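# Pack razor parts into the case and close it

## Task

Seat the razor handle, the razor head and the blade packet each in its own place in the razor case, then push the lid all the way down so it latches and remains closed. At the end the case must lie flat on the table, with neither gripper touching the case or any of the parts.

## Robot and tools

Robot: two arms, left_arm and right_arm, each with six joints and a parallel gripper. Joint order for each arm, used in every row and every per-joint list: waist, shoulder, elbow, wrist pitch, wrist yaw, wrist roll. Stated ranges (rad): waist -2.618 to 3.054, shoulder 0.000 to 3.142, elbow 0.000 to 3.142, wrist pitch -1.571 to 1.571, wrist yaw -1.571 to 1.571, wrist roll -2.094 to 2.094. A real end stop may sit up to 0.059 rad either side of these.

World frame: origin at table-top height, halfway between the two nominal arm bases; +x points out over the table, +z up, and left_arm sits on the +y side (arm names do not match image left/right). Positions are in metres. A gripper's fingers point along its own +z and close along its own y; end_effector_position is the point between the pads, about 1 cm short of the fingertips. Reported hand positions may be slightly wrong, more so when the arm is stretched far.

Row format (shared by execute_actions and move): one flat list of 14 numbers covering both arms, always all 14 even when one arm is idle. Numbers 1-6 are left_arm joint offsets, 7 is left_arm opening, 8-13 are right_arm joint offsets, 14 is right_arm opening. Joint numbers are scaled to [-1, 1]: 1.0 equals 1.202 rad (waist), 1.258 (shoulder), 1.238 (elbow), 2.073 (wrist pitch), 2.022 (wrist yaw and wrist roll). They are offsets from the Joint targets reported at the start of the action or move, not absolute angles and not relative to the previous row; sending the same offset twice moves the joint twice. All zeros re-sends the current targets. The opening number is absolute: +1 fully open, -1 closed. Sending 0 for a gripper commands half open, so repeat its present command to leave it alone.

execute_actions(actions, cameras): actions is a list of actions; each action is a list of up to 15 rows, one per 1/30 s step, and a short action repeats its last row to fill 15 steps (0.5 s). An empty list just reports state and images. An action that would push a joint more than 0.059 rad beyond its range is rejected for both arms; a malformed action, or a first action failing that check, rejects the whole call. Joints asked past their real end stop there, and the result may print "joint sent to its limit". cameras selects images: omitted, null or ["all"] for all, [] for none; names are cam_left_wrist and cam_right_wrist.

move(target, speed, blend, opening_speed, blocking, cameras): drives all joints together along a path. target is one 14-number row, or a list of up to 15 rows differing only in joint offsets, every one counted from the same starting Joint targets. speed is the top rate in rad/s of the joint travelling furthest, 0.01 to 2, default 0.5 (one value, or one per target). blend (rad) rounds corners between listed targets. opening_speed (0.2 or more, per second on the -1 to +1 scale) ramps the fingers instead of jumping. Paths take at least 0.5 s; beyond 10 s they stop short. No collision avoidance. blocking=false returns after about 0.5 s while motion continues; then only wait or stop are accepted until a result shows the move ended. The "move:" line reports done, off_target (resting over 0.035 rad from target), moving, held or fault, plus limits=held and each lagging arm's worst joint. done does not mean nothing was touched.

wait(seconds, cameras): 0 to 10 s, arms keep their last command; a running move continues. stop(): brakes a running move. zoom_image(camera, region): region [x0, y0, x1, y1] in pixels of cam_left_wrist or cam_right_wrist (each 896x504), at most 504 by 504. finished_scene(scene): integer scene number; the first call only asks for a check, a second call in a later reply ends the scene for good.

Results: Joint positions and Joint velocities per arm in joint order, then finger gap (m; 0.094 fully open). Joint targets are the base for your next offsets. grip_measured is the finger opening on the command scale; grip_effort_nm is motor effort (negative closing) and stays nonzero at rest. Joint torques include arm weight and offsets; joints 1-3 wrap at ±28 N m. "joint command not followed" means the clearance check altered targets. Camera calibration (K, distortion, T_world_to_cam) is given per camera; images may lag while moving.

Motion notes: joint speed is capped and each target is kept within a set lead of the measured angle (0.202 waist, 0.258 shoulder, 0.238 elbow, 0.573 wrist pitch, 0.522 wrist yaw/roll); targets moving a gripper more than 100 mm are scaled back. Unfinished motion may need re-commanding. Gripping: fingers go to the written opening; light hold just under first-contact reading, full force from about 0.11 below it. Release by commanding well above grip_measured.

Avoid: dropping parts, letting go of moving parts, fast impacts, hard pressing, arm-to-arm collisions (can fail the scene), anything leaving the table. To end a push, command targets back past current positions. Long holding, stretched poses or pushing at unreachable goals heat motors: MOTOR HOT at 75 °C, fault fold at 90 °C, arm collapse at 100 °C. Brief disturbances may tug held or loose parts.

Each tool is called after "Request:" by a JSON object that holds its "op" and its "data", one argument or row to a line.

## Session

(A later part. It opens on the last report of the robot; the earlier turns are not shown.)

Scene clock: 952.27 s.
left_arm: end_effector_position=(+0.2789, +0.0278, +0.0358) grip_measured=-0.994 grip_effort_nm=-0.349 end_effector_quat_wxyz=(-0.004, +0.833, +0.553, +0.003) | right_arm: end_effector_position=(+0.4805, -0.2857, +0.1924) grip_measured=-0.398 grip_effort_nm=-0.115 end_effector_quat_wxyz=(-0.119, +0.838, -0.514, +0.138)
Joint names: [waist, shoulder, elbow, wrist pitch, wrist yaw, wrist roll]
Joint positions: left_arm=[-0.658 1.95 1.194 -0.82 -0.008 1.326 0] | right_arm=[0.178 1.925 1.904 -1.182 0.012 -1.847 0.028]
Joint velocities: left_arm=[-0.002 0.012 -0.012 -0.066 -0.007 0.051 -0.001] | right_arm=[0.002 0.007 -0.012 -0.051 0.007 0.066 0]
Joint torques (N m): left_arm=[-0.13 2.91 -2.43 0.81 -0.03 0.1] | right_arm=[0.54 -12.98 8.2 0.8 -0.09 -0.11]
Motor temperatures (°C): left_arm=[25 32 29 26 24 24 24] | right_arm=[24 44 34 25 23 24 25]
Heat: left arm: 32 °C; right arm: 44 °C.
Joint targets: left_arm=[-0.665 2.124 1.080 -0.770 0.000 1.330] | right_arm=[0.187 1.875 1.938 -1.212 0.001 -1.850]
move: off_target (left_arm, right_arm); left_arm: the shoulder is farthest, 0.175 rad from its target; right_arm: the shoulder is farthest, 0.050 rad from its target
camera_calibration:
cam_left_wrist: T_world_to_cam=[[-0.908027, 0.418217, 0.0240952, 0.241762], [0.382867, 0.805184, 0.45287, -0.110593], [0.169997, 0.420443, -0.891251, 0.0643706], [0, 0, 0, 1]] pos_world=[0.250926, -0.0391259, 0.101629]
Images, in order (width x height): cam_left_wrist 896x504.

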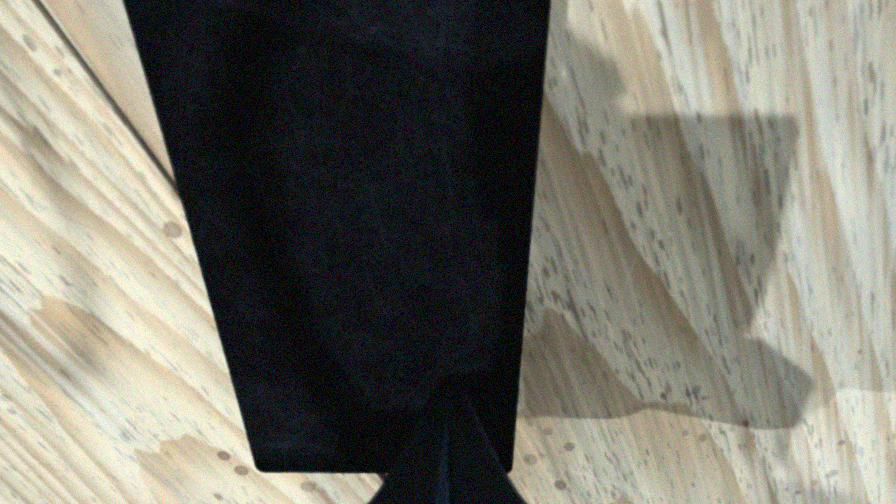

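Request:
{"op": "move", "data": {
  "target": [
    [0,-0.163,0.16,-0.0675,0,0,-1,0,0,0,0,0,0,-0.4],
    [0,-0.1065,0.085,-0.01,0,0,-1,0,0,0,0,0,0,-0.4]
  ],
  "speed": [0.4,0.15],
  "cameras": ["cam_left_wrist"]
}}

Scene clock: 959.87 s.
left_arm: end_effector_position=(+0.2822, +0.0253, +0.0383) grip_measured=-0.994 grip_effort_nm=-0.349 end_effector_quat_wxyz=(-0.004, +0.833, +0.553, +0.003) | right_arm: end_effector_position=(+0.4805, -0.2857, +0.1924) grip_measured=-0.398 grip_effort_nm=-0.115 end_effector_quat_wxyz=(-0.119, +0.838, -0.514, +0.138)
Joint names: [waist, shoulder, elbow, wrist pitch, wrist yaw, wrist roll]
Joint positions: left_arm=[-0.658 1.959 1.218 -0.835 -0.008 1.326 0] | right_arm=[0.178 1.925 1.904 -1.182 0.012 -1.847 0.028]
Joint velocities: left_arm=[0.007 -0.007 0.007 -0.022 -0.066 -0.007 0] | right_arm=[-0.022 -0.007 -0.012 0.022 0.007 0.037 0]
Joint torques (N m): left_arm=[-0.14 -7.76 3.08 0.73 -0.01 0.08] | right_arm=[0.55 -12.93 8.21 0.8 -0.1 -0.11]
Motor temperatures (°C): left_arm=[25 32 29 26 24 24 24] | right_arm=[24 44 34 25 23 24 25]
Heat: left arm: 32 °C; right arm: 44 °C.
Joint targets: left_arm=[-0.665 1.990 1.186 -0.791 0.000 1.330] | right_arm=[0.187 1.875 1.938 -1.212 0.001 -1.850]
move: off_target (left_arm, right_arm); left_arm: the wrist pitch is farthest, 0.044 rad from its target; right_arm: the shoulder is farthest, 0.050 rad from its target
camera_calibration:
cam_left_wrist: T_world_to_cam=[[-0.908027, 0.418217, 0.0240952, 0.245746], [0.382867, 0.805184, 0.45287, -0.110984], [0.169997, 0.420443, -0.891251, 0.0670513], [0, 0, 0, 1]] pos_world=[0.254238, -0.0416037, 0.1041]
Images, in order (width x height): cam_left_wrist 896x504.

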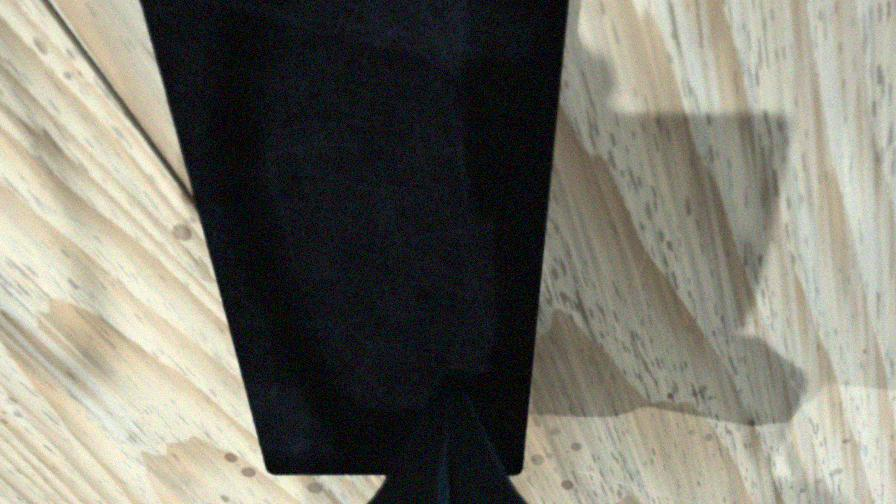

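Request:
{"op": "move", "data": {
  "target": [
    [0,-0.06,0.06,-0.04,0,0,-1,0,0,0,0,0,0,-0.4],
    [0,-0.25,0.1,-0.08,0,0,-1,0,0,0,0,0,0,-0.4]
  ],
  "cameras": ["cam_left_wrist"]
}}

Request:
{"op": "finished_scene", "data": {
  "scene": 2
}}

Scene clock: 966.77 s.
left_arm: end_effector_position=(+0.2961, +0.0149, +0.1396) grip_measured=-0.994 grip_effort_nm=-0.354 end_effector_quat_wxyz=(+0.107, +0.828, +0.549, +0.043) | right_arm: end_effector_position=(+0.4805, -0.2857, +0.1924) grip_measured=-0.398 grip_effort_nm=-0.115 end_effector_quat_wxyz=(-0.119, +0.838, -0.514, +0.138)
Joint names: [waist, shoulder, elbow, wrist pitch, wrist yaw, wrist roll]
Joint positions: left_arm=[-0.658 1.692 1.277 -0.924 -0.008 1.33 0] | right_arm=[0.178 1.925 1.904 -1.182 0.012 -1.847 0.028]
Joint velocities: left_arm=[-0.012 0.012 -0.002 -0.022 -0.022 -0.022 0] | right_arm=[-0.002 -0.012 -0.012 -0.066 -0.022 0.037 -0.001]
Joint torques (N m): left_arm=[-0.09 -9.84 9.4 0.42 -0.05 0.11] | right_arm=[0.55 -12.93 8.21 0.78 -0.08 -0.11]
Motor temperatures (°C): left_arm=[25 32 29 26 24 24 24] | right_arm=[24 44 34 25 23 24 25]
Heat: left arm: 32 °C; right arm: 44 °C.
Joint targets: left_arm=[-0.665 1.676 1.309 -0.956 0.000 1.330] | right_arm=[0.187 1.875 1.938 -1.212 0.001 -1.850]
move: off_target (right_arm); right_arm: the shoulder is farthest, 0.050 rad from its target
camera_calibration:
cam_left_wrist: T_world_to_cam=[[-0.889506, 0.408107, -0.205493, 0.28695], [0.304335, 0.86462, 0.399766, -0.124051], [0.340821, 0.293055, -0.893286, 0.110975], [0, 0, 0, 1]] pos_world=[0.255175, -0.0423708, 0.20769]
Images, in order (width x height): cam_left_wrist 896x504.

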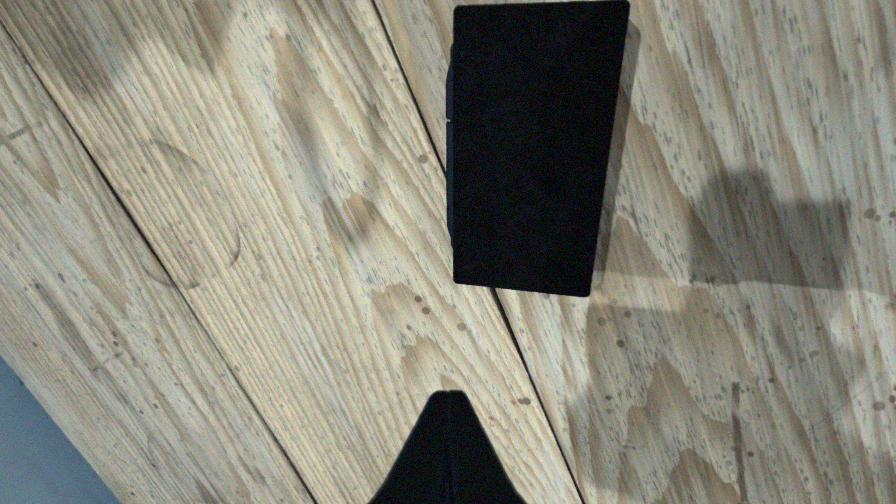

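This call ended nothing. Check each condition of the task against the scene as it is now, look again where you are not sure, and mend what is not met. Then call finished_scene again.

Request:
{"op": "finished_scene", "data": {
  "scene": 2
}}

The scene is finished: the task was done.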